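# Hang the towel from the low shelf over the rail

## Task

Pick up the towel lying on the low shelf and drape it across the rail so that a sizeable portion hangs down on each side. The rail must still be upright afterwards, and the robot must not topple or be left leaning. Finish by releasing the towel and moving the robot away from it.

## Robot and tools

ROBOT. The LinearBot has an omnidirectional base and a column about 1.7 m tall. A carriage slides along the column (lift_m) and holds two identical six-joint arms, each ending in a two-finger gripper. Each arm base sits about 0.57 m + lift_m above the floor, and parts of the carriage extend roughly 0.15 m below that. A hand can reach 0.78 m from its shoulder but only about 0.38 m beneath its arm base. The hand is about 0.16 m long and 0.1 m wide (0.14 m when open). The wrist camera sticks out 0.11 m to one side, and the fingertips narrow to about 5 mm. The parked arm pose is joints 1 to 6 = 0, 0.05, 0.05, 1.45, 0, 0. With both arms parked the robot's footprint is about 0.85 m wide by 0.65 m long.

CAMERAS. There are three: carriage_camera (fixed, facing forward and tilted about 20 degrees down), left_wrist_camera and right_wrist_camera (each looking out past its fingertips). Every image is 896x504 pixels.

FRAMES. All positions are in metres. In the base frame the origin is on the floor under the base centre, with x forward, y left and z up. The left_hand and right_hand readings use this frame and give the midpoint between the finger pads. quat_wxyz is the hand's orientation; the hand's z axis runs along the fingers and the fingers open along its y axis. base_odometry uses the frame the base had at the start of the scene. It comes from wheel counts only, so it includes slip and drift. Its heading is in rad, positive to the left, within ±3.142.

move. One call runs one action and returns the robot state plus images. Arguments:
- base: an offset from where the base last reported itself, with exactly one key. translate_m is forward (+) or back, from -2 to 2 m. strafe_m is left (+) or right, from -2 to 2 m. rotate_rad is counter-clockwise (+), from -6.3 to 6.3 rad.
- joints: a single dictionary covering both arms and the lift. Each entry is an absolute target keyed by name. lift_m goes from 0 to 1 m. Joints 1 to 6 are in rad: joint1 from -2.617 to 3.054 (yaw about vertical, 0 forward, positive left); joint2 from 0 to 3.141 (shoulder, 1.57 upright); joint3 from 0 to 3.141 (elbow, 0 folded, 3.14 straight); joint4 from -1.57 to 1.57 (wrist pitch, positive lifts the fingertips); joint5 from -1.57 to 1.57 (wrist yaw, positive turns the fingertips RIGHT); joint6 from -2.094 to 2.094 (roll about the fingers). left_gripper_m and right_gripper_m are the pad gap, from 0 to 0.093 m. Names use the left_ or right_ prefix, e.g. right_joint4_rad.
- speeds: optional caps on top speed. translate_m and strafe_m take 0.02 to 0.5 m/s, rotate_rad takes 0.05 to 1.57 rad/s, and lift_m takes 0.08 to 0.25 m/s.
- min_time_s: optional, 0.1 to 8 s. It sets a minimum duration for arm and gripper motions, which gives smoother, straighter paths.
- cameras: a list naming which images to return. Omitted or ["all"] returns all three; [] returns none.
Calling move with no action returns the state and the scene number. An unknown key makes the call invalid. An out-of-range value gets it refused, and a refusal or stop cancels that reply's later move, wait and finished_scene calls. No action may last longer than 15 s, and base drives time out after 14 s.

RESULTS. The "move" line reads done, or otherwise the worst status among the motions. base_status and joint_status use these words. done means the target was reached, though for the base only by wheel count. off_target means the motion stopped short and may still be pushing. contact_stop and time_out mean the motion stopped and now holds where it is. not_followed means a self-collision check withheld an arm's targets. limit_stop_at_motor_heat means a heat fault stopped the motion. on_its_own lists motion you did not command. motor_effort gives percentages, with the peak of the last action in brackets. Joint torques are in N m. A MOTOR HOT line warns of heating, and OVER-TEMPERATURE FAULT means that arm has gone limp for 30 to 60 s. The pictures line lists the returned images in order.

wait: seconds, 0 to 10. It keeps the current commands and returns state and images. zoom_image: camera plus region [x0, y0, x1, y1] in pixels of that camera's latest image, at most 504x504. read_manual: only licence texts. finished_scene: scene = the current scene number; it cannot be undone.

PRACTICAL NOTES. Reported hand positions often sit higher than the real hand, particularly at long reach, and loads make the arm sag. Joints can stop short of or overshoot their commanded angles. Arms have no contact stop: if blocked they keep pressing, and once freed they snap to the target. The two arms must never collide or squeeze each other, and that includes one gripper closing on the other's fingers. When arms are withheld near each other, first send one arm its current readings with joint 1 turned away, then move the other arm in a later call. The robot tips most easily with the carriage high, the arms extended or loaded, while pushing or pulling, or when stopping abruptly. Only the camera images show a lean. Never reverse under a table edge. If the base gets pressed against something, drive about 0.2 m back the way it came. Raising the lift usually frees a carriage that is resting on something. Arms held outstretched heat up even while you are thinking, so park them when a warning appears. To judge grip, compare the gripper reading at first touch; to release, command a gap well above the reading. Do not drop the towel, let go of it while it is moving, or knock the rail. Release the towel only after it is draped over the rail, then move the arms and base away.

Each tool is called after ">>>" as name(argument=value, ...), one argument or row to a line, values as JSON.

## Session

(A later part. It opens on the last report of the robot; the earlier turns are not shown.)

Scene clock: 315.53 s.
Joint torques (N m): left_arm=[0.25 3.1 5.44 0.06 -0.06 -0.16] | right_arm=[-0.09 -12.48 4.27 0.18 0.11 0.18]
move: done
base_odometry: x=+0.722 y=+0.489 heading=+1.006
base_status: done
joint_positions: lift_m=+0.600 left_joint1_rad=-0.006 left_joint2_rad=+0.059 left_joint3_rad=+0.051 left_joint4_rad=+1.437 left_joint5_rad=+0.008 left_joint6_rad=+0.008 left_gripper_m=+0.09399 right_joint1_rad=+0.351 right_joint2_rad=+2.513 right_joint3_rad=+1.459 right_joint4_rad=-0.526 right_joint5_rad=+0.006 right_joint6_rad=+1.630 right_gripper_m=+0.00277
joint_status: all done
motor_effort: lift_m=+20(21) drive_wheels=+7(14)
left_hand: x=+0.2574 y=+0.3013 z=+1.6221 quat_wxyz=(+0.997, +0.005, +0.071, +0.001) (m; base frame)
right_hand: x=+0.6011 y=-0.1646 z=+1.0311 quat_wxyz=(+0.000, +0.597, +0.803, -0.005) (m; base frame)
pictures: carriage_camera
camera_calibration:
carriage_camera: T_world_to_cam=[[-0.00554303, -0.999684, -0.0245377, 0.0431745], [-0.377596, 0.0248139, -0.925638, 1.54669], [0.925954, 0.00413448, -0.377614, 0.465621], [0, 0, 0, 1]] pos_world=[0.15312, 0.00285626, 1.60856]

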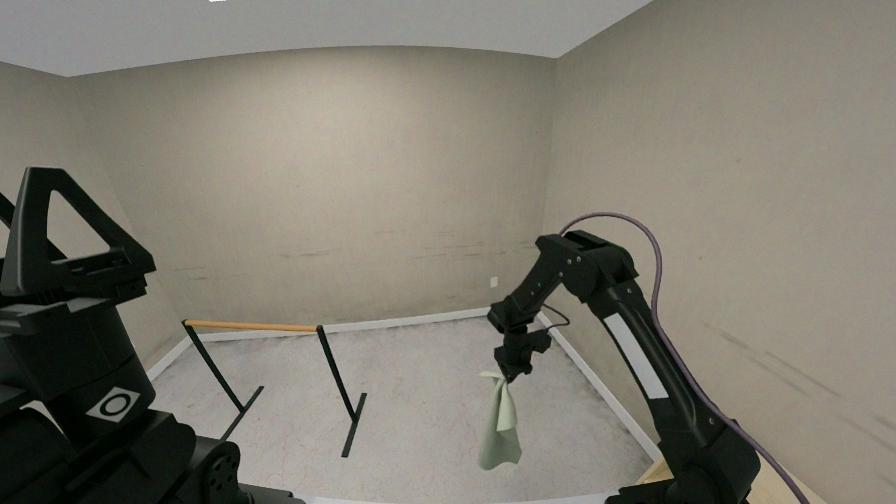

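>>> move(
  base={"strafe_m": 1.167},
  speeds={"strafe_m": 0.3},
  joints={"right_joint1_rad": 0.309, "right_joint2_rad": 2.79, "right_joint3_rad": 2.18, "right_joint4_rad": -0.961, "lift_m": 0.65},
  min_time_s=3,
  cameras=["carriage_camera"],
)

>>> zoom_image(
  camera="carriage_camera",
  region=[300, 290, 620, 504],
)

Scene clock: 337.83 s.
Joint torques (N m): left_arm=[0.08 3.08 5.5 0.07 -0.06 -0.18] | right_arm=[-0.72 -13.65 7.86 0.08 0.1 0.17]
move: done
base_odometry: x=-0.264 y=+1.113 heading=+1.007
base_status: done
joint_positions: lift_m=+0.650 left_joint1_rad=-0.005 left_joint2_rad=+0.057 left_joint3_rad=+0.051 left_joint4_rad=+1.437 left_joint5_rad=+0.008 left_joint6_rad=+0.008 left_gripper_m=+0.09399 right_joint1_rad=+0.314 right_joint2_rad=+2.761 right_joint3_rad=+2.159 right_joint4_rad=-0.945 right_joint5_rad=+0.006 right_joint6_rad=+1.630 right_gripper_m=+0.00277
joint_status: all done
motor_effort: lift_m=+25(30) drive_wheels=-6(17)
left_hand: x=+0.2570 y=+0.3013 z=+1.6714 quat_wxyz=(+0.998, +0.004, +0.070, +0.001) (m; base frame)
right_hand: x=+0.7032 y=-0.1474 z=+1.1174 quat_wxyz=(+0.009, +0.612, +0.791, +0.008) (m; base frame)
pictures: carriage_camera
camera_calibration:
carriage_camera: T_world_to_cam=[[-0.00554303, -0.999684, -0.0245377, 0.0443842], [-0.377596, 0.0248139, -0.925638, 1.59233], [0.925954, 0.00413448, -0.377614, 0.484237], [0, 0, 0, 1]] pos_world=[0.15312, 0.00285626, 1.65786]

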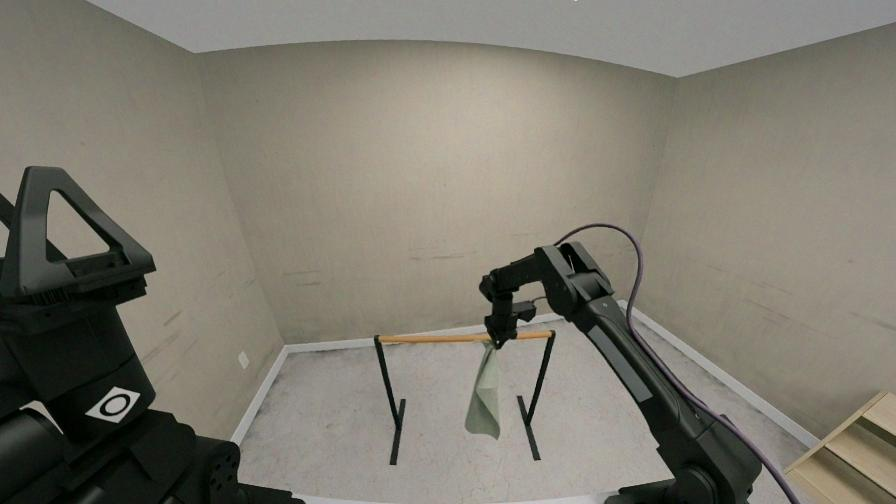

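Scaled by 1.575 from the camera's 896x504 image, which has a finer 1280x720 frame.

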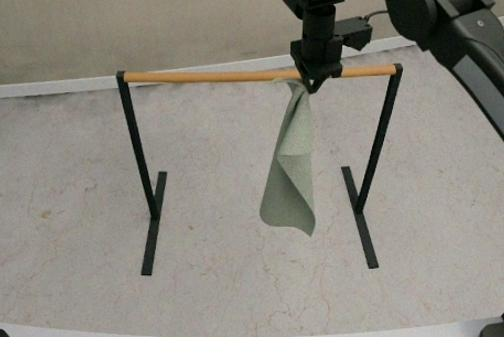

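>>> move(
  base={"strafe_m": 0.085},
  speeds={"strafe_m": 0.1},
  joints={"right_joint1_rad": 0.38, "right_joint4_rad": -0.44, "lift_m": 0.7},
  min_time_s=2,
  cameras=["carriage_camera"],
)

>>> zoom_image(
  camera="carriage_camera",
  region=[300, 290, 620, 504],
)

Scene clock: 361.17 s.
Joint torques (N m): left_arm=[0.09 3.15 5.53 0.03 -0.05 -0.17] | right_arm=[0.28 -16.23 7.77 1.32 0.09 0.14]
move: done
base_odometry: x=-0.336 y=+1.158 heading=+1.008
base_status: done
joint_positions: lift_m=+0.700 left_joint1_rad=-0.005 left_joint2_rad=+0.057 left_joint3_rad=+0.050 left_joint4_rad=+1.439 left_joint5_rad=+0.007 left_joint6_rad=+0.008 left_gripper_m=+0.09399 right_joint1_rad=+0.374 right_joint2_rad=+2.780 right_joint3_rad=+2.170 right_joint4_rad=-0.457 right_joint5_rad=+0.006 right_joint6_rad=+1.630 right_gripper_m=+0.00277
joint_status: all done
motor_effort: lift_m=+25(30) drive_wheels=+7(14)
left_hand: x=+0.2568 y=+0.3015 z=+1.7213 quat_wxyz=(+0.998, +0.004, +0.070, +0.002) (m; base frame)
right_hand: x=+0.7991 y=-0.0767 z=+1.1915 quat_wxyz=(+0.137, +0.569, +0.783, +0.209) (m; base frame)
pictures: carriage_camera
camera_calibration:
carriage_camera: T_world_to_cam=[[-0.00554303, -0.999684, -0.0245377, 0.0456135], [-0.377596, 0.0248139, -0.925638, 1.6387], [0.925954, 0.00413448, -0.377614, 0.503156], [0, 0, 0, 1]] pos_world=[0.15312, 0.00285626, 1.70796]

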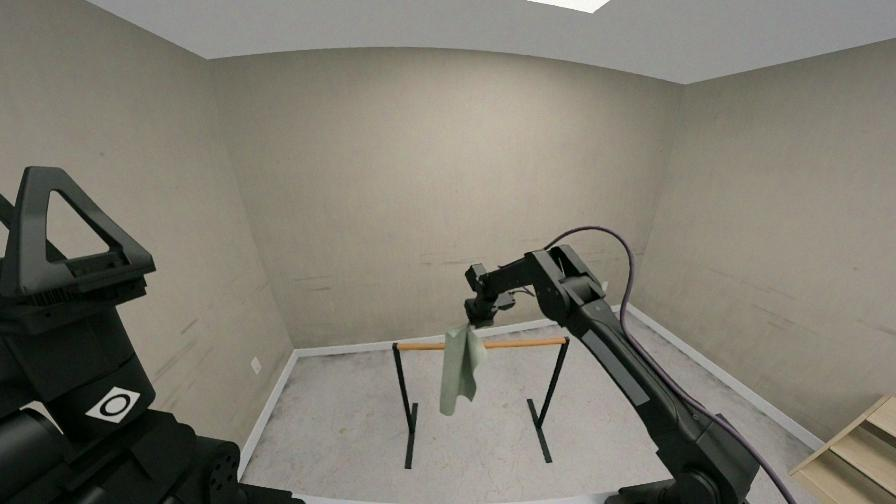

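Scaled by 1.575 from the camera's 896x504 image, which has a finer 1280x720 frame.

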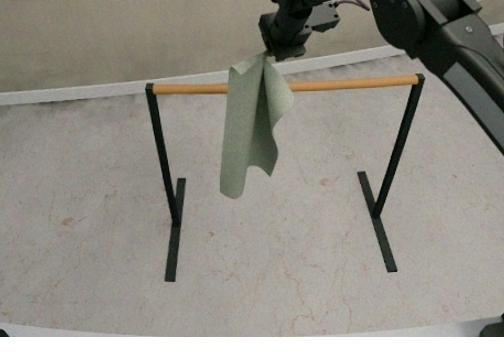

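>>> move(
  base={"strafe_m": -0.17},
  speeds={"strafe_m": 0.1},
  cameras=["carriage_camera"],
)

>>> zoom_image(
  camera="carriage_camera",
  region=[300, 290, 620, 504],
)

Scene clock: 372.87 s.
Joint torques (N m): left_arm=[0.08 3.08 5.57 0.02 -0.06 -0.17] | right_arm=[0.02 -16.21 7.79 1.29 0.08 0.13]
move: done
base_odometry: x=-0.192 y=+1.068 heading=+1.009
base_status: done
joint_positions: lift_m=+0.700 left_joint1_rad=-0.005 left_joint2_rad=+0.057 left_joint3_rad=+0.050 left_joint4_rad=+1.439 left_joint5_rad=+0.007 left_joint6_rad=+0.008 left_gripper_m=+0.09399 right_joint1_rad=+0.379 right_joint2_rad=+2.780 right_joint3_rad=+2.170 right_joint4_rad=-0.451 right_joint5_rad=+0.006 right_joint6_rad=+1.630 right_gripper_m=+0.00277
joint_status: not commanded
motor_effort: lift_m=+25(25) drive_wheels=+8(14)
left_hand: x=+0.2566 y=+0.3015 z=+1.7214 quat_wxyz=(+0.998, +0.004, +0.069, +0.002) (m; base frame)
right_hand: x=+0.7992 y=-0.0736 z=+1.1922 quat_wxyz=(+0.138, +0.567, +0.784, +0.211) (m; base frame)
pictures: carriage_camera
camera_calibration:
carriage_camera: T_world_to_cam=[[-0.00554303, -0.999684, -0.0245377, 0.0456135], [-0.377596, 0.0248139, -0.925638, 1.6387], [0.925954, 0.00413448, -0.377614, 0.503156], [0, 0, 0, 1]] pos_world=[0.15312, 0.00285626, 1.70796]

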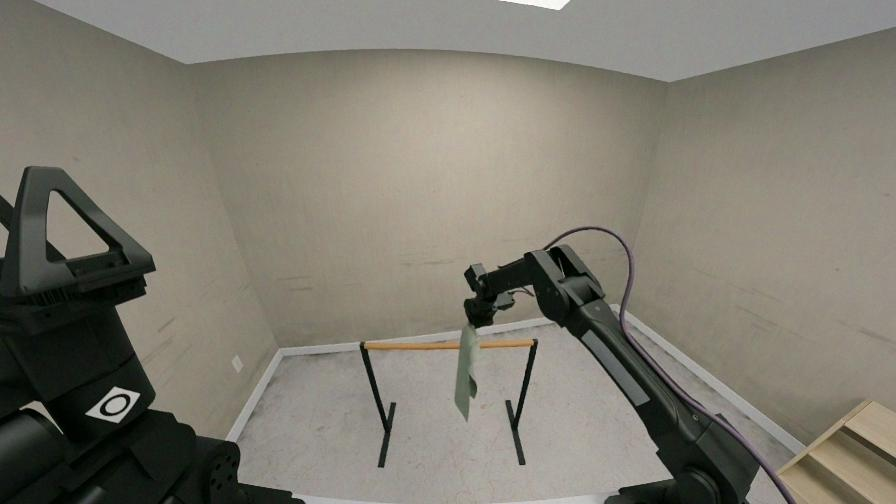

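Scaled by 1.575 from the camera's 896x504 image, which has a finer 1280x720 frame.

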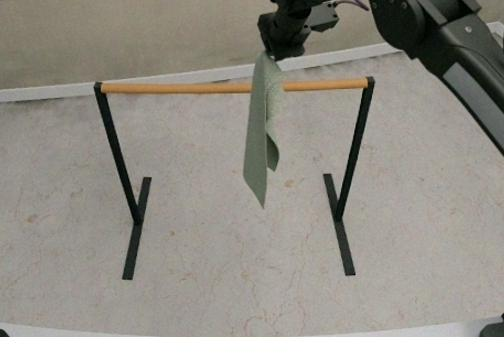

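>>> move(
  base={"translate_m": 0.22},
  speeds={"translate_m": 0.15},
  cameras=["carriage_camera", "right_wrist_camera"],
)

>>> zoom_image(
  camera="carriage_camera",
  region=[300, 290, 620, 504],
)

Scene clock: 380.10 s.
Joint torques (N m): left_arm=[0.05 3.18 5.63 -0.01 -0.05 -0.17] | right_arm=[-0.36 -16.14 7.79 1.27 0.09 0.14]
move: done
base_odometry: x=-0.075 y=+1.254 heading=+1.008
base_status: done
joint_positions: lift_m=+0.700 left_joint1_rad=-0.005 left_joint2_rad=+0.057 left_joint3_rad=+0.050 left_joint4_rad=+1.442 left_joint5_rad=+0.007 left_joint6_rad=+0.008 left_gripper_m=+0.09399 right_joint1_rad=+0.380 right_joint2_rad=+2.780 right_joint3_rad=+2.170 right_joint4_rad=-0.450 right_joint5_rad=+0.006 right_joint6_rad=+1.630 right_gripper_m=+0.00277
joint_status: not commanded
motor_effort: lift_m=+25(25) drive_wheels=-4(12)
left_hand: x=+0.2560 y=+0.3015 z=+1.7214 quat_wxyz=(+0.998, +0.004, +0.068, +0.002) (m; base frame)
right_hand: x=+0.7992 y=-0.0728 z=+1.1923 quat_wxyz=(+0.138, +0.567, +0.784, +0.212) (m; base frame)
pictures: carriage_camera, right_wrist_camera
camera_calibration:
carriage_camera: T_world_to_cam=[[-0.00554303, -0.999684, -0.0245377, 0.0456135], [-0.377596, 0.0248139, -0.925638, 1.6387], [0.925954, 0.00413448, -0.377614, 0.503156], [0, 0, 0, 1]] pos_world=[0.15312, 0.00285626, 1.70796]
right_wrist_camera: T_world_to_cam=[[-0.808778, -0.23651, -0.538462, 1.28053], [-0.537127, 0.669944, 0.512512, -0.121055], [0.239525, 0.703731, -0.668872, 0.783986], [0, 0, 0, 1]] pos_world=[0.782862, -0.167756, 1.27595]

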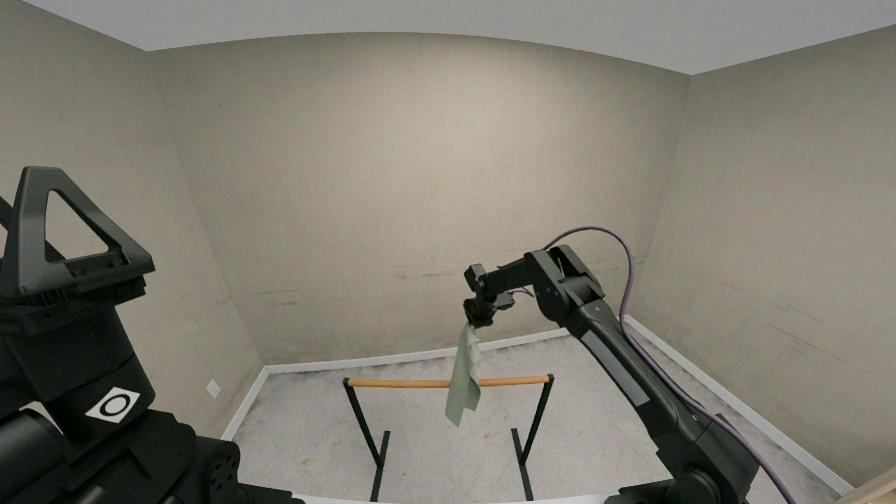

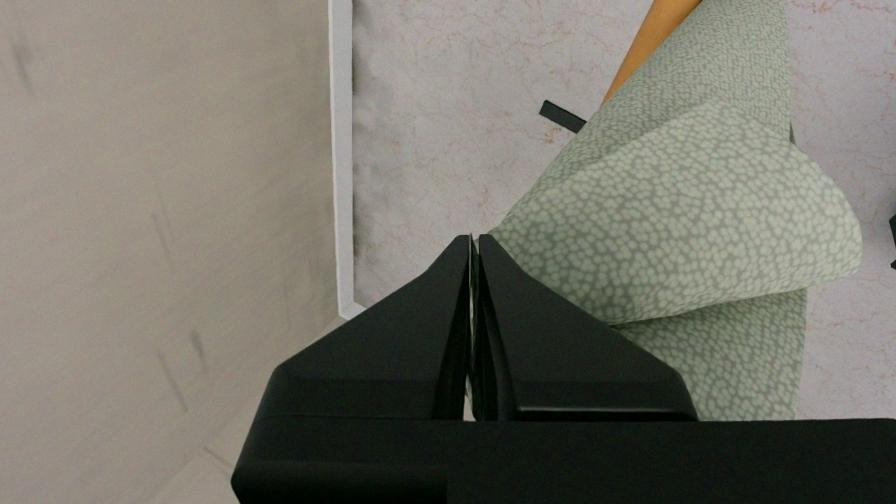

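Scaled by 1.575 from the camera's 896x504 image, which has a finer 1280x720 frame.

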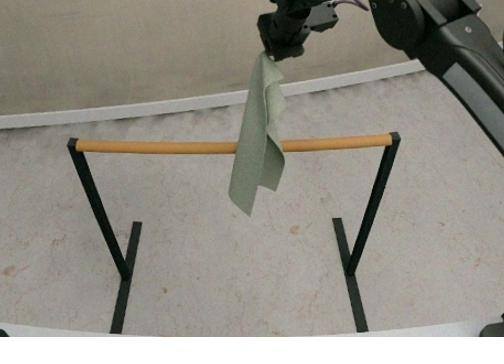

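>>> move(
  base={"translate_m": 0.26},
  speeds={"translate_m": 0.1, "lift_m": 0.08},
  joints={"lift_m": 0.55},
  cameras=["carriage_camera", "right_wrist_camera"],
)

>>> zoom_image(
  camera="carriage_camera",
  region=[300, 290, 620, 504],
)

Scene clock: 388.23 s.
Joint torques (N m): left_arm=[0.16 3.17 5.59 -0.05 -0.06 -0.17] | right_arm=[-0.17 -16.5 7.76 1.24 0.09 0.12]
move: done
base_odometry: x=+0.064 y=+1.473 heading=+1.007
base_status: done
joint_positions: lift_m=+0.550 left_joint1_rad=-0.005 left_joint2_rad=+0.057 left_joint3_rad=+0.050 left_joint4_rad=+1.445 left_joint5_rad=+0.007 left_joint6_rad=+0.008 left_gripper_m=+0.09399 right_joint1_rad=+0.380 right_joint2_rad=+2.780 right_joint3_rad=+2.170 right_joint4_rad=-0.448 right_joint5_rad=+0.006 right_joint6_rad=+1.630 right_gripper_m=+0.00276
joint_status: all done
motor_effort: lift_m=+20(21) drive_wheels=+5(13)
left_hand: x=+0.2551 y=+0.3015 z=+1.5721 quat_wxyz=(+0.998, +0.004, +0.066, +0.002) (m; base frame)
right_hand: x=+0.7997 y=-0.0726 z=+1.0429 quat_wxyz=(+0.138, +0.566, +0.784, +0.213) (m; base frame)
pictures: carriage_camera, right_wrist_camera
camera_calibration:
carriage_camera: T_world_to_cam=[[-0.00554303, -0.999684, -0.0245377, 0.0419476], [-0.377596, 0.0248139, -0.925638, 1.50041], [0.925954, 0.00413448, -0.377614, 0.44674], [0, 0, 0, 1]] pos_world=[0.15312, 0.00285626, 1.55856]
right_wrist_camera: T_world_to_cam=[[-0.807632, -0.236056, -0.540378, 1.20164], [-0.538228, 0.669477, 0.511968, -0.042945], [0.240918, 0.704328, -0.667743, 0.681587], [0, 0, 0, 1]] pos_world=[0.783161, -0.167657, 1.12645]

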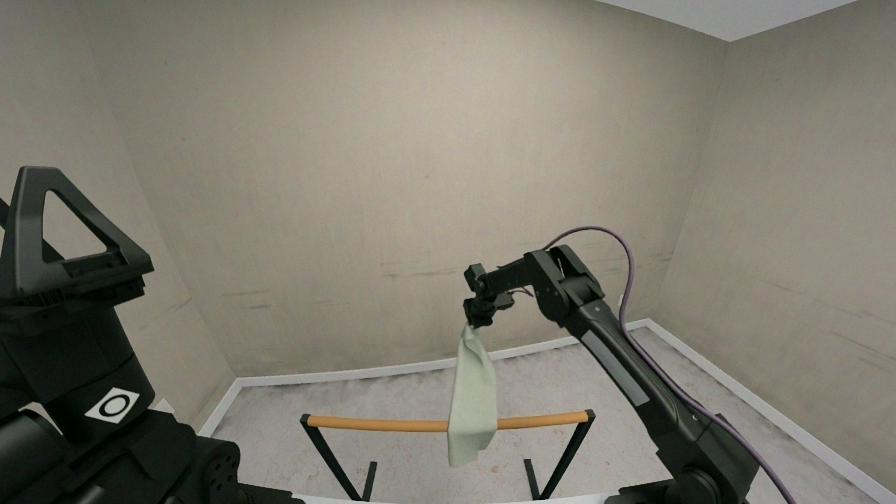

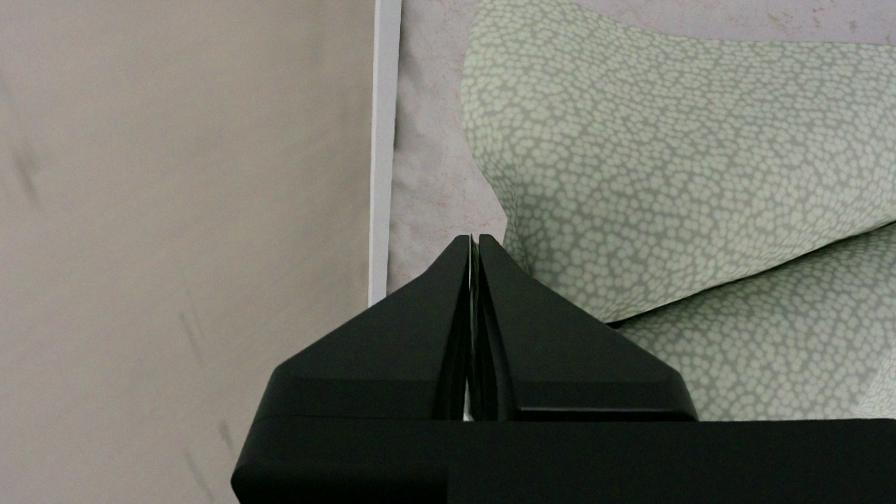

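Scaled by 1.575 from the camera's 896x504 image, which has a finer 1280x720 frame.

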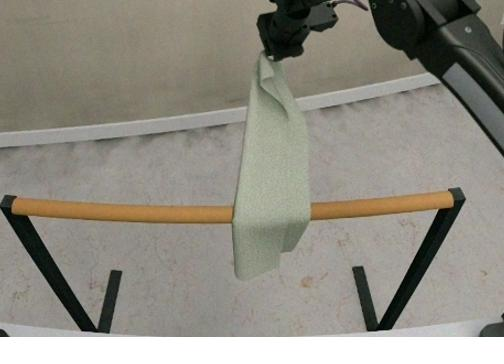

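>>> move(
  base={"translate_m": 0.06},
  speeds={"translate_m": 0.03, "lift_m": 0.1},
  joints={"lift_m": 0.34},
  cameras=["carriage_camera", "right_wrist_camera"],
)

>>> zoom_image(
  camera="carriage_camera",
  region=[300, 290, 620, 504],
)

Scene clock: 401.50 s.
Joint torques (N m): left_arm=[0.1 3.17 5.57 -0.1 -0.06 -0.17] | right_arm=[-0.21 -16.59 7.56 1.22 0.1 0.13]
move: done
base_odometry: x=+0.097 y=+1.524 heading=+1.007
base_status: done
joint_positions: lift_m=+0.340 left_joint1_rad=-0.005 left_joint2_rad=+0.057 left_joint3_rad=+0.050 left_joint4_rad=+1.449 left_joint5_rad=+0.007 left_joint6_rad=+0.008 left_gripper_m=+0.09399 right_joint1_rad=+0.380 right_joint2_rad=+2.782 right_joint3_rad=+2.171 right_joint4_rad=-0.444 right_joint5_rad=+0.006 right_joint6_rad=+1.630 right_gripper_m=+0.00276
joint_status: all done
motor_effort: lift_m=+20(21) drive_wheels=-4(13)
left_hand: x=+0.2544 y=+0.3016 z=+1.3621 quat_wxyz=(+0.998, +0.004, +0.065, +0.002) (m; base frame)
right_hand: x=+0.8003 y=-0.0724 z=+0.8326 quat_wxyz=(+0.139, +0.566, +0.784, +0.214) (m; base frame)
pictures: carriage_camera, right_wrist_camera
camera_calibration:
carriage_camera: T_world_to_cam=[[-0.00554303, -0.999684, -0.0245377, 0.0367922], [-0.377596, 0.0248139, -0.925638, 1.30593], [0.925954, 0.00413448, -0.377614, 0.367404], [0, 0, 0, 1]] pos_world=[0.15312, 0.00285626, 1.34846]
right_wrist_camera: T_world_to_cam=[[-0.806297, -0.23553, -0.542597, 1.08931], [-0.539469, 0.669039, 0.511233, 0.0665427], [0.242608, 0.70492, -0.666505, 0.538504], [0, 0, 0, 1]] pos_world=[0.78356, -0.167557, 0.915954]

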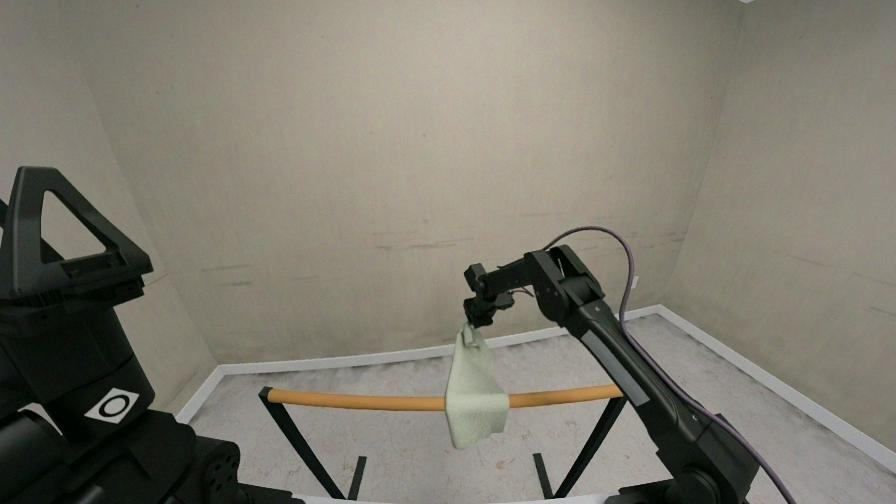

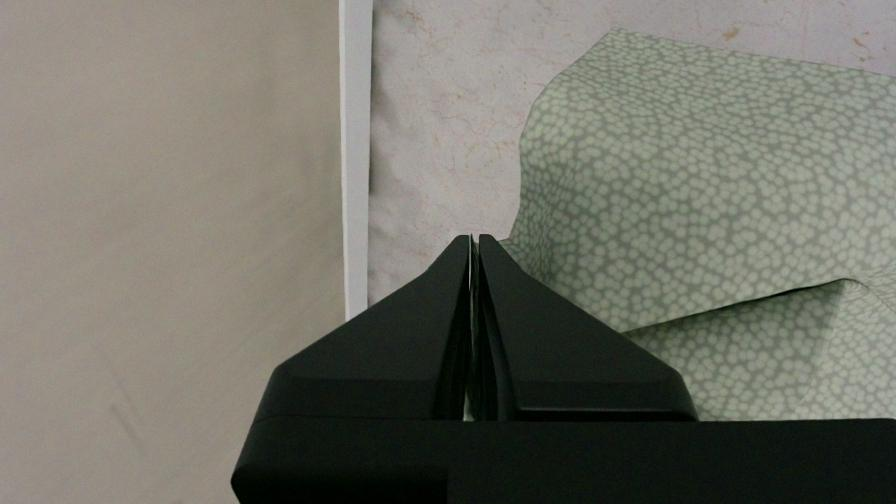

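Scaled by 1.575 from the camera's 896x504 image, which has a finer 1280x720 frame.

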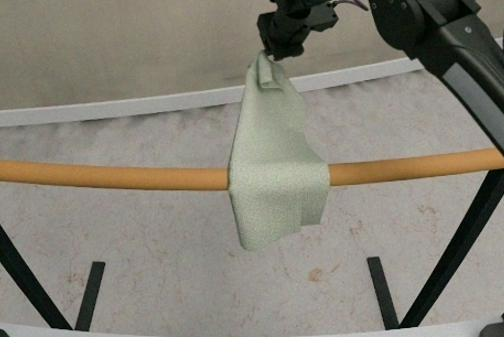

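>>> move(
  speeds={"lift_m": 0.08},
  joints={"lift_m": 0.27},
  cameras=["carriage_camera"],
)

>>> zoom_image(
  camera="carriage_camera",
  region=[300, 290, 620, 504],
)

Scene clock: 407.83 s.
Joint torques (N m): left_arm=[0.12 3.15 5.53 -0.11 -0.05 -0.15] | right_arm=[-0.32 -16.29 7.73 1.25 0.08 0.14]
move: done
base_odometry: x=+0.097 y=+1.524 heading=+1.007
base_status: not commanded
joint_positions: lift_m=+0.270 left_joint1_rad=-0.005 left_joint2_rad=+0.057 left_joint3_rad=+0.050 left_joint4_rad=+1.449 left_joint5_rad=+0.007 left_joint6_rad=+0.008 left_gripper_m=+0.09399 right_joint1_rad=+0.380 right_joint2_rad=+2.782 right_joint3_rad=+2.172 right_joint4_rad=-0.442 right_joint5_rad=+0.006 right_joint6_rad=+1.630 right_gripper_m=+0.00276
joint_status: all done
motor_effort: lift_m=+20(20) drive_wheels=-4(5)
left_hand: x=+0.2544 y=+0.3016 z=+1.2922 quat_wxyz=(+0.998, +0.004, +0.065, +0.002) (m; base frame)
right_hand: x=+0.8009 y=-0.0721 z=+0.7633 quat_wxyz=(+0.140, +0.566, +0.783, +0.215) (m; base frame)
pictures: carriage_camera
camera_calibration:
carriage_camera: T_world_to_cam=[[-0.00554303, -0.999684, -0.0245377, 0.0350771], [-0.377596, 0.0248139, -0.925638, 1.24123], [0.925954, 0.00413448, -0.377614, 0.341008], [0, 0, 0, 1]] pos_world=[0.15312, 0.00285626, 1.27856]

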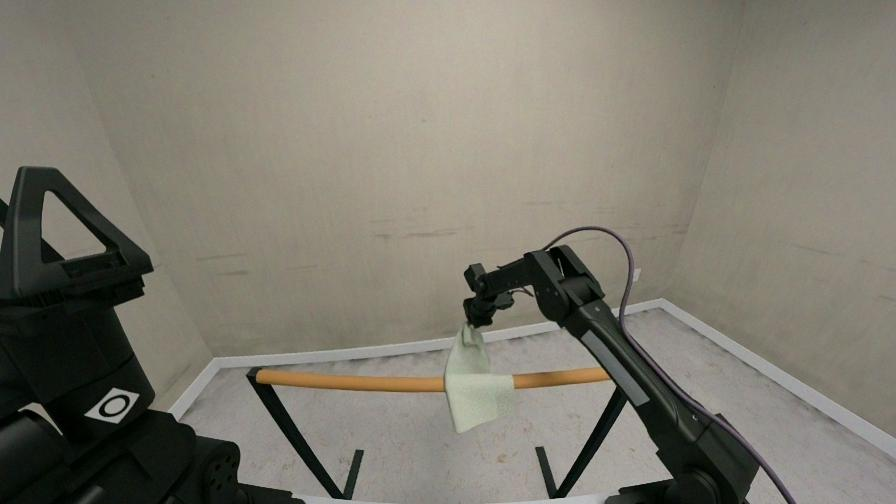

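Scaled by 1.575 from the camera's 896x504 image, which has a finer 1280x720 frame.

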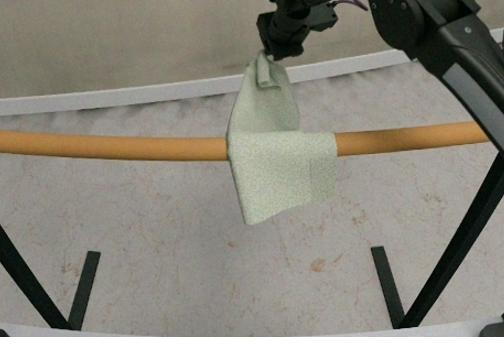

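>>> move(
  base={"translate_m": -0.1},
  speeds={"translate_m": 0.08},
  cameras=["carriage_camera", "right_wrist_camera"],
)

>>> zoom_image(
  camera="carriage_camera",
  region=[300, 290, 620, 504],
)

Scene clock: 414.27 s.
Joint torques (N m): left_arm=[0.03 3.14 5.63 -0.11 -0.05 -0.15] | right_arm=[0.01 -16.58 7.34 1.23 0.1 0.12]
move: done
base_odometry: x=+0.043 y=+1.440 heading=+1.007
base_status: done
joint_positions: lift_m=+0.270 left_joint1_rad=-0.005 left_joint2_rad=+0.057 left_joint3_rad=+0.050 left_joint4_rad=+1.449 left_joint5_rad=+0.007 left_joint6_rad=+0.008 left_gripper_m=+0.09399 right_joint1_rad=+0.378 right_joint2_rad=+2.782 right_joint3_rad=+2.172 right_joint4_rad=-0.441 right_joint5_rad=+0.006 right_joint6_rad=+1.630 right_gripper_m=+0.00276
joint_status: not commanded
motor_effort: lift_m=+20(20) drive_wheels=-6(12)
left_hand: x=+0.2544 y=+0.3016 z=+1.2922 quat_wxyz=(+0.998, +0.004, +0.065, +0.002) (m; base frame)
right_hand: x=+0.8015 y=-0.0732 z=+0.7633 quat_wxyz=(+0.140, +0.567, +0.783, +0.215) (m; base frame)
pictures: carriage_camera, right_wrist_camera
camera_calibration:
carriage_camera: T_world_to_cam=[[-0.00554303, -0.999684, -0.0245377, 0.0350771], [-0.377596, 0.0248139, -0.925638, 1.24123], [0.925954, 0.00413448, -0.377614, 0.341008], [0, 0, 0, 1]] pos_world=[0.15312, 0.00285626, 1.27856]
right_wrist_camera: T_world_to_cam=[[-0.805, -0.233321, -0.54547, 1.05384], [-0.539872, 0.669317, 0.510443, 0.104069], [0.245995, 0.705391, -0.664764, 0.48851], [0, 0, 0, 1]] pos_world=[0.78435, -0.168364, 0.846457]

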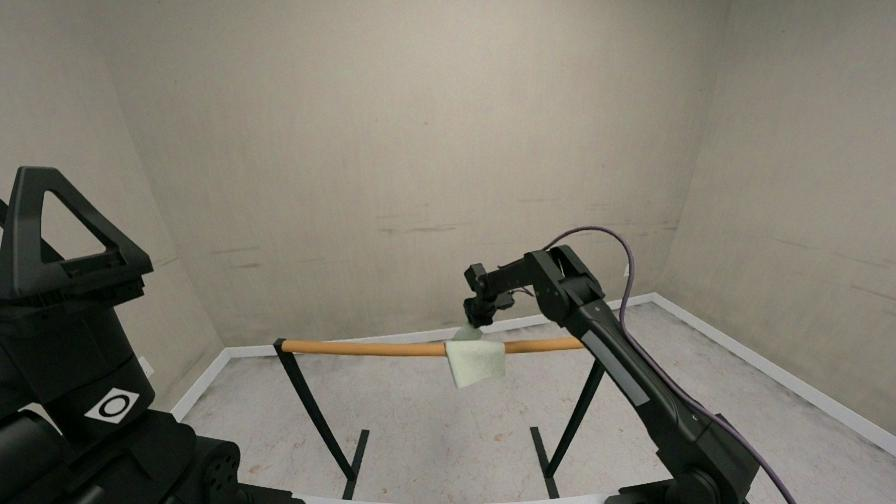

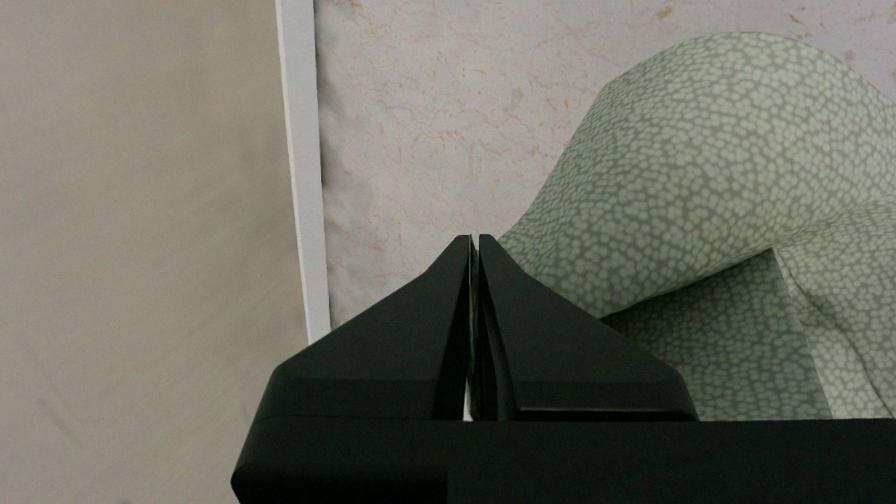

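Scaled by 1.575 from the camera's 896x504 image, which has a finer 1280x720 frame.

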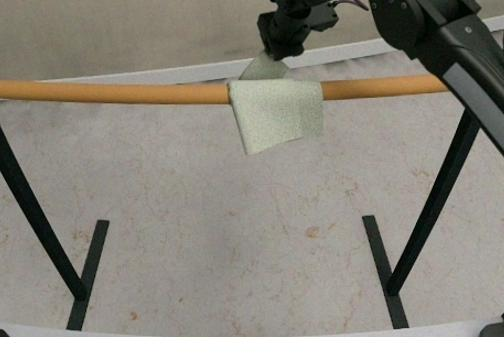

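>>> move(
  joints={"lift_m": 0.75},
  speeds={"lift_m": 0.15},
  cameras=["carriage_camera"],
)

>>> move(
  base={"translate_m": -0.3},
  speeds={"translate_m": 0.12},
  cameras=["carriage_camera"],
)

>>> zoom_image(
  camera="carriage_camera",
  region=[300, 290, 620, 504],
)

Scene clock: 435.97 s.
Joint torques (N m): left_arm=[0.08 3.19 5.55 -0.11 -0.06 -0.16] | right_arm=[-0.05 -16.8 7.56 1.16 0.1 0.12]
move: done
base_odometry: x=+0.043 y=+1.440 heading=+1.007
base_status: not commanded
joint_positions: lift_m=+0.750 left_joint1_rad=-0.005 left_joint2_rad=+0.057 left_joint3_rad=+0.050 left_joint4_rad=+1.449 left_joint5_rad=+0.007 left_joint6_rad=+0.008 left_gripper_m=+0.09399 right_joint1_rad=+0.378 right_joint2_rad=+2.783 right_joint3_rad=+2.173 right_joint4_rad=-0.439 right_joint5_rad=+0.006 right_joint6_rad=+1.630 right_gripper_m=+0.00276
joint_status: all done
motor_effort: lift_m=+25(30) drive_wheels=-6(7)
left_hand: x=+0.2543 y=+0.3016 z=+1.7716 quat_wxyz=(+0.998, +0.004, +0.064, +0.002) (m; base frame)
right_hand: x=+0.8018 y=-0.0731 z=+1.2425 quat_wxyz=(+0.141, +0.567, +0.783, +0.216) (m; base frame)
pictures: carriage_camera
camera_calibration:
carriage_camera: T_world_to_cam=[[-0.00554303, -0.999684, -0.0245377, 0.0468404], [-0.377596, 0.0248139, -0.925638, 1.68498], [0.925954, 0.00413448, -0.377614, 0.522036], [0, 0, 0, 1]] pos_world=[0.15312, 0.00285626, 1.75796]

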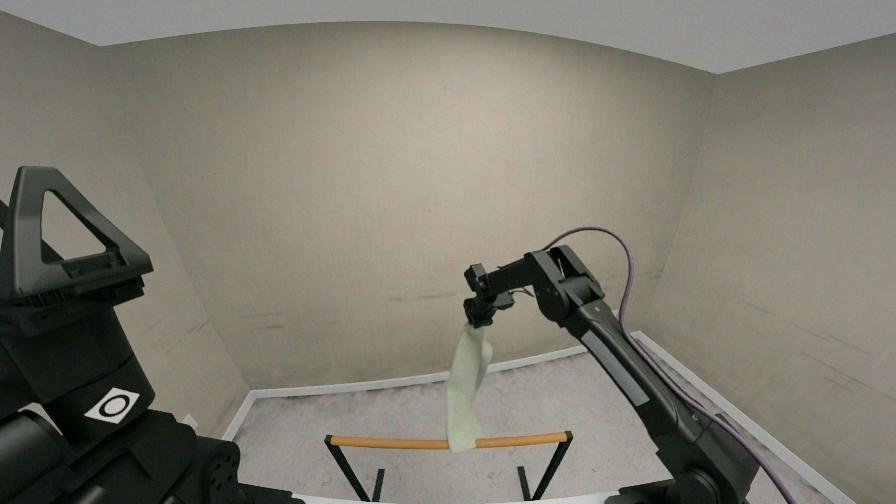

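Scene clock: 439.33 s.
Joint torques (N m): left_arm=[0.09 3.11 5.6 -0.1 -0.04 -0.18] | right_arm=[-0.02 -16.72 7.46 1.18 0.08 0.13]
move: done
base_odometry: x=-0.117 y=+1.186 heading=+1.007
base_status: done
joint_positions: lift_m=+0.750 left_joint1_rad=-0.005 left_joint2_rad=+0.057 left_joint3_rad=+0.050 left_joint4_rad=+1.448 left_joint5_rad=+0.007 left_joint6_rad=+0.008 left_gripper_m=+0.09399 right_joint1_rad=+0.379 right_joint2_rad=+2.783 right_joint3_rad=+2.173 right_joint4_rad=-0.439 right_joint5_rad=+0.006 right_joint6_rad=+1.630 right_gripper_m=+0.00276
joint_status: not commanded
motor_effort: lift_m=+24(25) drive_wheels=+0(12)
left_hand: x=+0.2544 y=+0.3016 z=+1.7716 quat_wxyz=(+0.998, +0.004, +0.065, +0.002) (m; base frame)
right_hand: x=+0.8017 y=-0.0729 z=+1.2425 quat_wxyz=(+0.141, +0.566, +0.783, +0.216) (m; base frame)
pictures: carriage_camera
camera_calibration:
carriage_camera: T_world_to_cam=[[-0.00554303, -0.999684, -0.0245377, 0.0468404], [-0.377596, 0.0248139, -0.925638, 1.68498], [0.925954, 0.00413448, -0.377614, 0.522036], [0, 0, 0, 1]] pos_world=[0.15312, 0.00285626, 1.75796]

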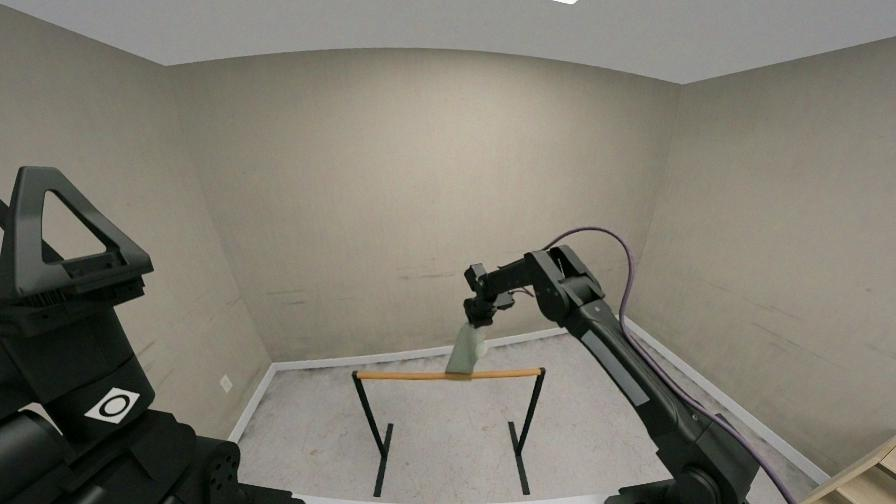

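Scaled by 1.575 from the camera's 896x504 image, which has a finer 1280x720 frame.

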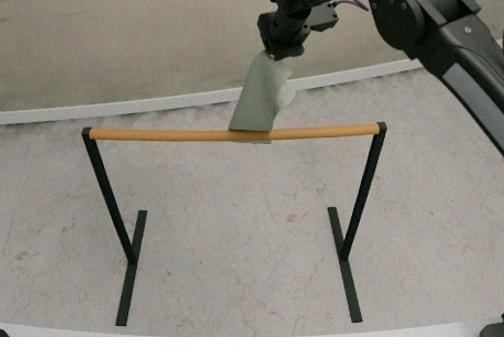

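>>> move(
  joints={"lift_m": 0.92},
  speeds={"lift_m": 0.15},
  cameras=[],
)

>>> move(
  base={"translate_m": -0.1},
  speeds={"translate_m": 0.1},
  cameras=["carriage_camera"],
)

>>> zoom_image(
  camera="carriage_camera",
  region=[300, 290, 620, 504],
)

Scene clock: 454.50 s.
Joint torques (N m): left_arm=[0.1 3.23 5.55 -0.09 -0.04 -0.17] | right_arm=[0.06 -16.68 7.64 1.19 0.09 0.13]
move: done
base_odometry: x=-0.117 y=+1.186 heading=+1.007
base_status: not commanded
joint_positions: lift_m=+0.920 left_joint1_rad=-0.005 left_joint2_rad=+0.057 left_joint3_rad=+0.050 left_joint4_rad=+1.448 left_joint5_rad=+0.007 left_joint6_rad=+0.008 left_gripper_m=+0.09399 right_joint1_rad=+0.379 right_joint2_rad=+2.784 right_joint3_rad=+2.173 right_joint4_rad=-0.438 right_joint5_rad=+0.006 right_joint6_rad=+1.630 right_gripper_m=+0.00276
joint_status: all done
motor_effort: lift_m=+25(30) drive_wheels=+0(2)
left_hand: x=+0.2544 y=+0.3016 z=+1.9416 quat_wxyz=(+0.998, +0.004, +0.065, +0.002) (m; base frame)
right_hand: x=+0.8017 y=-0.0728 z=+1.4120 quat_wxyz=(+0.141, +0.566, +0.783, +0.216) (m; base frame)
pictures: none
No camera images: "cameras" was empty.

Scene clock: 456.47 s.
Joint torques (N m): left_arm=[0.09 3.19 5.49 -0.06 -0.05 -0.16] | right_arm=[-0.1 -16.72 7.54 1.14 0.09 0.13]
move: done
base_odometry: x=-0.170 y=+1.101 heading=+1.007
base_status: done
joint_positions: lift_m=+0.920 left_joint1_rad=-0.005 left_joint2_rad=+0.057 left_joint3_rad=+0.050 left_joint4_rad=+1.449 left_joint5_rad=+0.007 left_joint6_rad=+0.008 left_gripper_m=+0.09399 right_joint1_rad=+0.378 right_joint2_rad=+2.784 right_joint3_rad=+2.173 right_joint4_rad=-0.438 right_joint5_rad=+0.006 right_joint6_rad=+1.630 right_gripper_m=+0.00276
joint_status: not commanded
motor_effort: lift_m=+25(25) drive_wheels=-1(12)
left_hand: x=+0.2543 y=+0.3016 z=+1.9416 quat_wxyz=(+0.998, +0.004, +0.064, +0.002) (m; base frame)
right_hand: x=+0.8018 y=-0.0731 z=+1.4120 quat_wxyz=(+0.141, +0.567, +0.783, +0.216) (m; base frame)
pictures: carriage_camera
camera_calibration:
carriage_camera: T_world_to_cam=[[-0.00554303, -0.999684, -0.0245377, 0.0510118], [-0.377596, 0.0248139, -0.925638, 1.84234], [0.925954, 0.00413448, -0.377614, 0.586231], [0, 0, 0, 1]] pos_world=[0.15312, 0.00285626, 1.92796]

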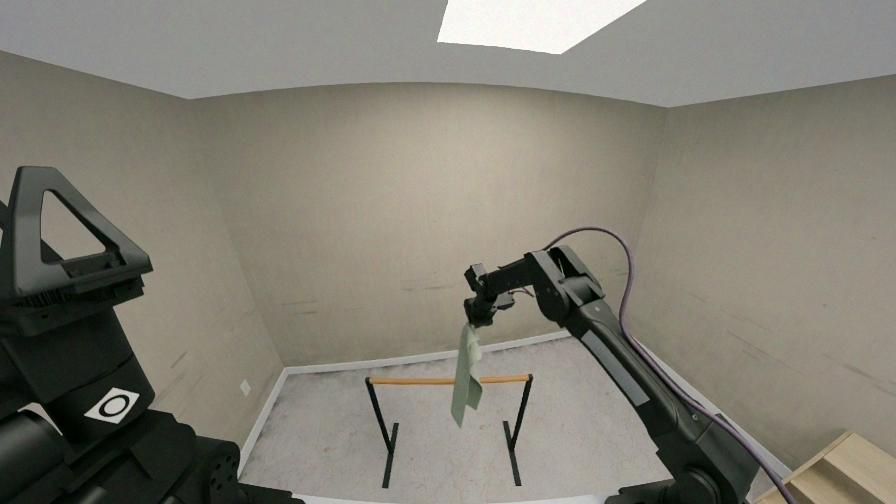

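Scaled by 1.575 from the camera's 896x504 image, which has a finer 1280x720 frame.

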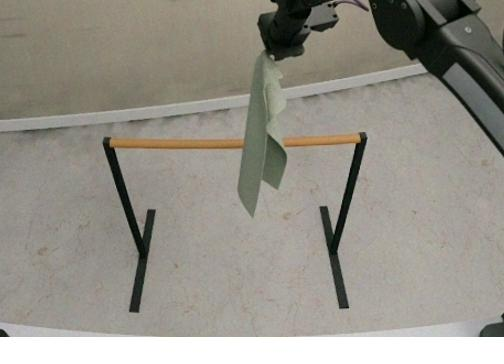

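>>> move(
  joints={"lift_m": 0.635},
  speeds={"lift_m": 0.15},
  cameras=["carriage_camera"],
)

Scene clock: 472.27 s.
Joint torques (N m): left_arm=[0.1 3.14 5.57 -0.11 -0.06 -0.17] | right_arm=[0.01 -16.81 7.42 1.17 0.09 0.14]
move: done
MOTOR HOT: joint 2 (shoulder) of the right arm reports 75 °C; the controller stops that arm at 100 °C. To cool a motor, set the load down, stop pushing, or move to a pose that needs little force.
base_odometry: x=-0.170 y=+1.101 heading=+1.007
base_status: not commanded
joint_positions: lift_m=+0.635 left_joint1_rad=-0.005 left_joint2_rad=+0.057 left_joint3_rad=+0.050 left_joint4_rad=+1.449 left_joint5_rad=+0.007 left_joint6_rad=+0.008 left_gripper_m=+0.09399 right_joint1_rad=+0.378 right_joint2_rad=+2.785 right_joint3_rad=+2.174 right_joint4_rad=-0.441 right_joint5_rad=+0.006 right_joint6_rad=+1.630 right_gripper_m=+0.00276
joint_status: all done
motor_effort: lift_m=+20(21) drive_wheels=+2(2)
left_hand: x=+0.2542 y=+0.3016 z=+1.6572 quat_wxyz=(+0.998, +0.004, +0.064, +0.002) (m; base frame)
right_hand: x=+0.8016 y=-0.0732 z=+1.1274 quat_wxyz=(+0.140, +0.567, +0.783, +0.215) (m; base frame)
pictures: carriage_camera
camera_calibration:
carriage_camera: T_world_to_cam=[[-0.00554303, -0.999684, -0.0245377, 0.0440333], [-0.377596, 0.0248139, -0.925638, 1.57909], [0.925954, 0.00413448, -0.377614, 0.478837], [0, 0, 0, 1]] pos_world=[0.15312, 0.00285626, 1.64356]

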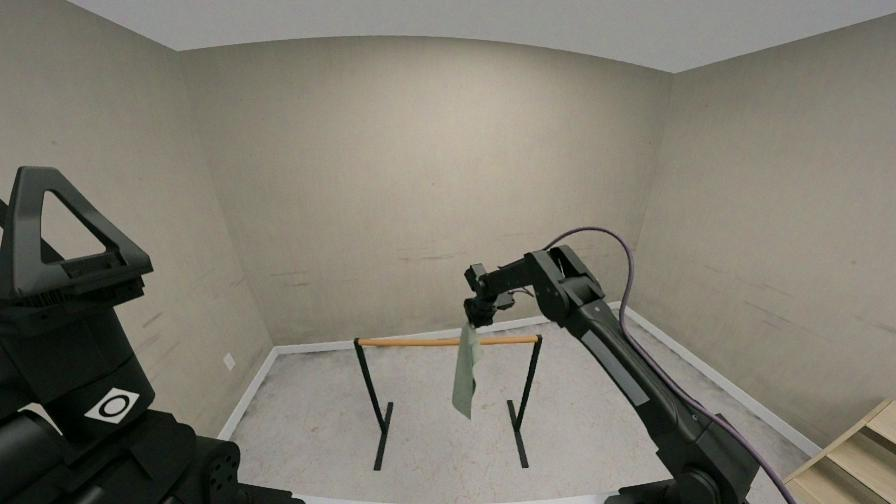

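>>> move(
  base={"translate_m": 0.18},
  speeds={"translate_m": 0.12},
  cameras=["carriage_camera"],
)

>>> move(
  base={"translate_m": 0.2},
  joints={"lift_m": 0.44},
  speeds={"translate_m": 0.1, "lift_m": 0.09},
  cameras=["carriage_camera"],
)

Scene clock: 476.83 s.
Joint torques (N m): left_arm=[0.09 3.19 5.63 -0.11 -0.04 -0.18] | right_arm=[-0.02 -16.92 7.38 1.17 0.1 0.13]
move: done
MOTOR HOT: still on. Joint 2 (shoulder) of the right arm reports 77 °C.
base_odometry: x=-0.074 y=+1.253 heading=+1.006
base_status: done
joint_positions: lift_m=+0.635 left_joint1_rad=-0.005 left_joint2_rad=+0.057 left_joint3_rad=+0.050 left_joint4_rad=+1.449 left_joint5_rad=+0.007 left_joint6_rad=+0.008 left_gripper_m=+0.09399 right_joint1_rad=+0.379 right_joint2_rad=+2.785 right_joint3_rad=+2.174 right_joint4_rad=-0.441 right_joint5_rad=+0.006 right_joint6_rad=+1.630 right_gripper_m=+0.00276
joint_status: not commanded
motor_effort: lift_m=+20(20) drive_wheels=-5(9)
left_hand: x=+0.2542 y=+0.3016 z=+1.6572 quat_wxyz=(+0.998, +0.004, +0.064, +0.002) (m; base frame)
right_hand: x=+0.8015 y=-0.0729 z=+1.1274 quat_wxyz=(+0.140, +0.566, +0.783, +0.215) (m; base frame)
pictures: carriage_camera
camera_calibration:
carriage_camera: T_world_to_cam=[[-0.00554303, -0.999684, -0.0245377, 0.0440333], [-0.377596, 0.0248139, -0.925638, 1.57909], [0.925954, 0.00413448, -0.377614, 0.478837], [0, 0, 0, 1]] pos_world=[0.15312, 0.00285626, 1.64356]

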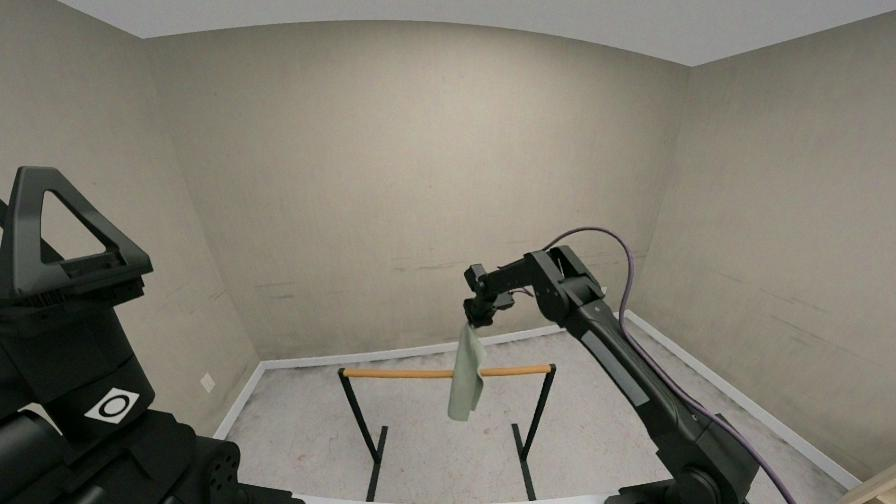

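Scene clock: 479.53 s.
Joint torques (N m): left_arm=[0.03 3.19 5.55 -0.1 -0.05 -0.14] | right_arm=[-0.14 -16.88 7.36 1.23 0.1 0.13]
move: done
MOTOR HOT: still on. Joint 2 (shoulder) of the right arm reports 78 °C.
base_odometry: x=+0.034 y=+1.422 heading=+1.005
base_status: done
joint_positions: lift_m=+0.440 left_joint1_rad=-0.005 left_joint2_rad=+0.057 left_joint3_rad=+0.050 left_joint4_rad=+1.450 left_joint5_rad=+0.007 left_joint6_rad=+0.008 left_gripper_m=+0.09399 right_joint1_rad=+0.379 right_joint2_rad=+2.785 right_joint3_rad=+2.174 right_joint4_rad=-0.444 right_joint5_rad=+0.005 right_joint6_rad=+1.630 right_gripper_m=+0.00276
joint_status: all done
motor_effort: lift_m=+20(21) drive_wheels=-5(13)
left_hand: x=+0.2539 y=+0.3016 z=+1.4622 quat_wxyz=(+0.998, +0.004, +0.064, +0.002) (m; base frame)
right_hand: x=+0.8009 y=-0.0731 z=+0.9321 quat_wxyz=(+0.139, +0.567, +0.783, +0.214) (m; base frame)
pictures: carriage_camera
camera_calibration:
carriage_camera: T_world_to_cam=[[-0.00554303, -0.999684, -0.0245377, 0.039246], [-0.377596, 0.0248139, -0.925638, 1.3985], [0.925954, 0.00413448, -0.377614, 0.405165], [0, 0, 0, 1]] pos_world=[0.15312, 0.00285626, 1.44846]

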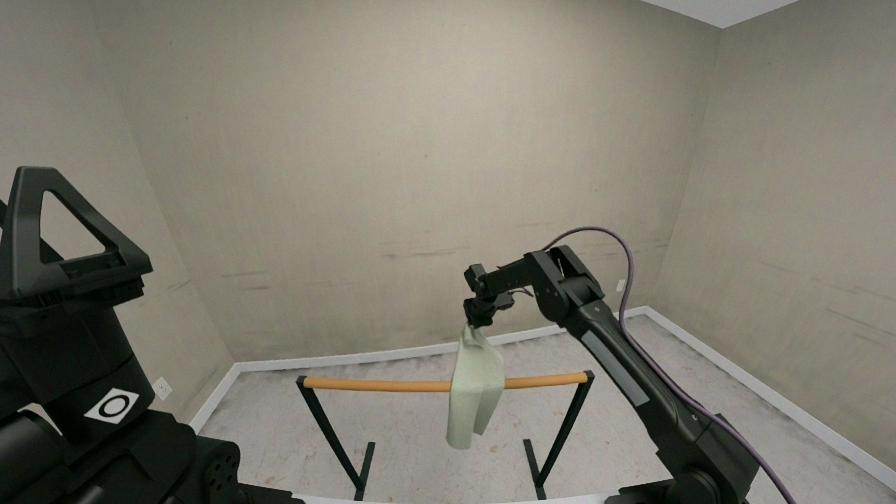

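>>> zoom_image(
  camera="carriage_camera",
  region=[380, 260, 580, 480],
)

Scaled by 2.291 from the camera's 896x504 image, which has a finer 1280x720 frame.

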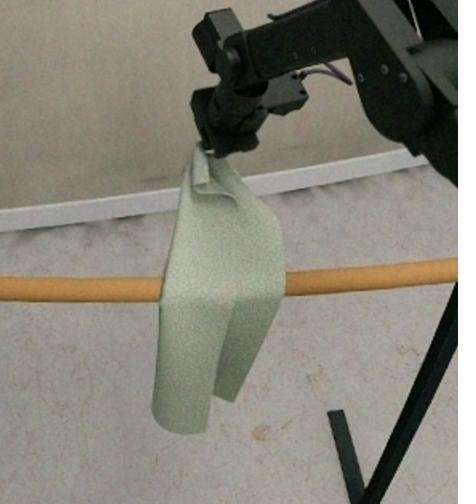

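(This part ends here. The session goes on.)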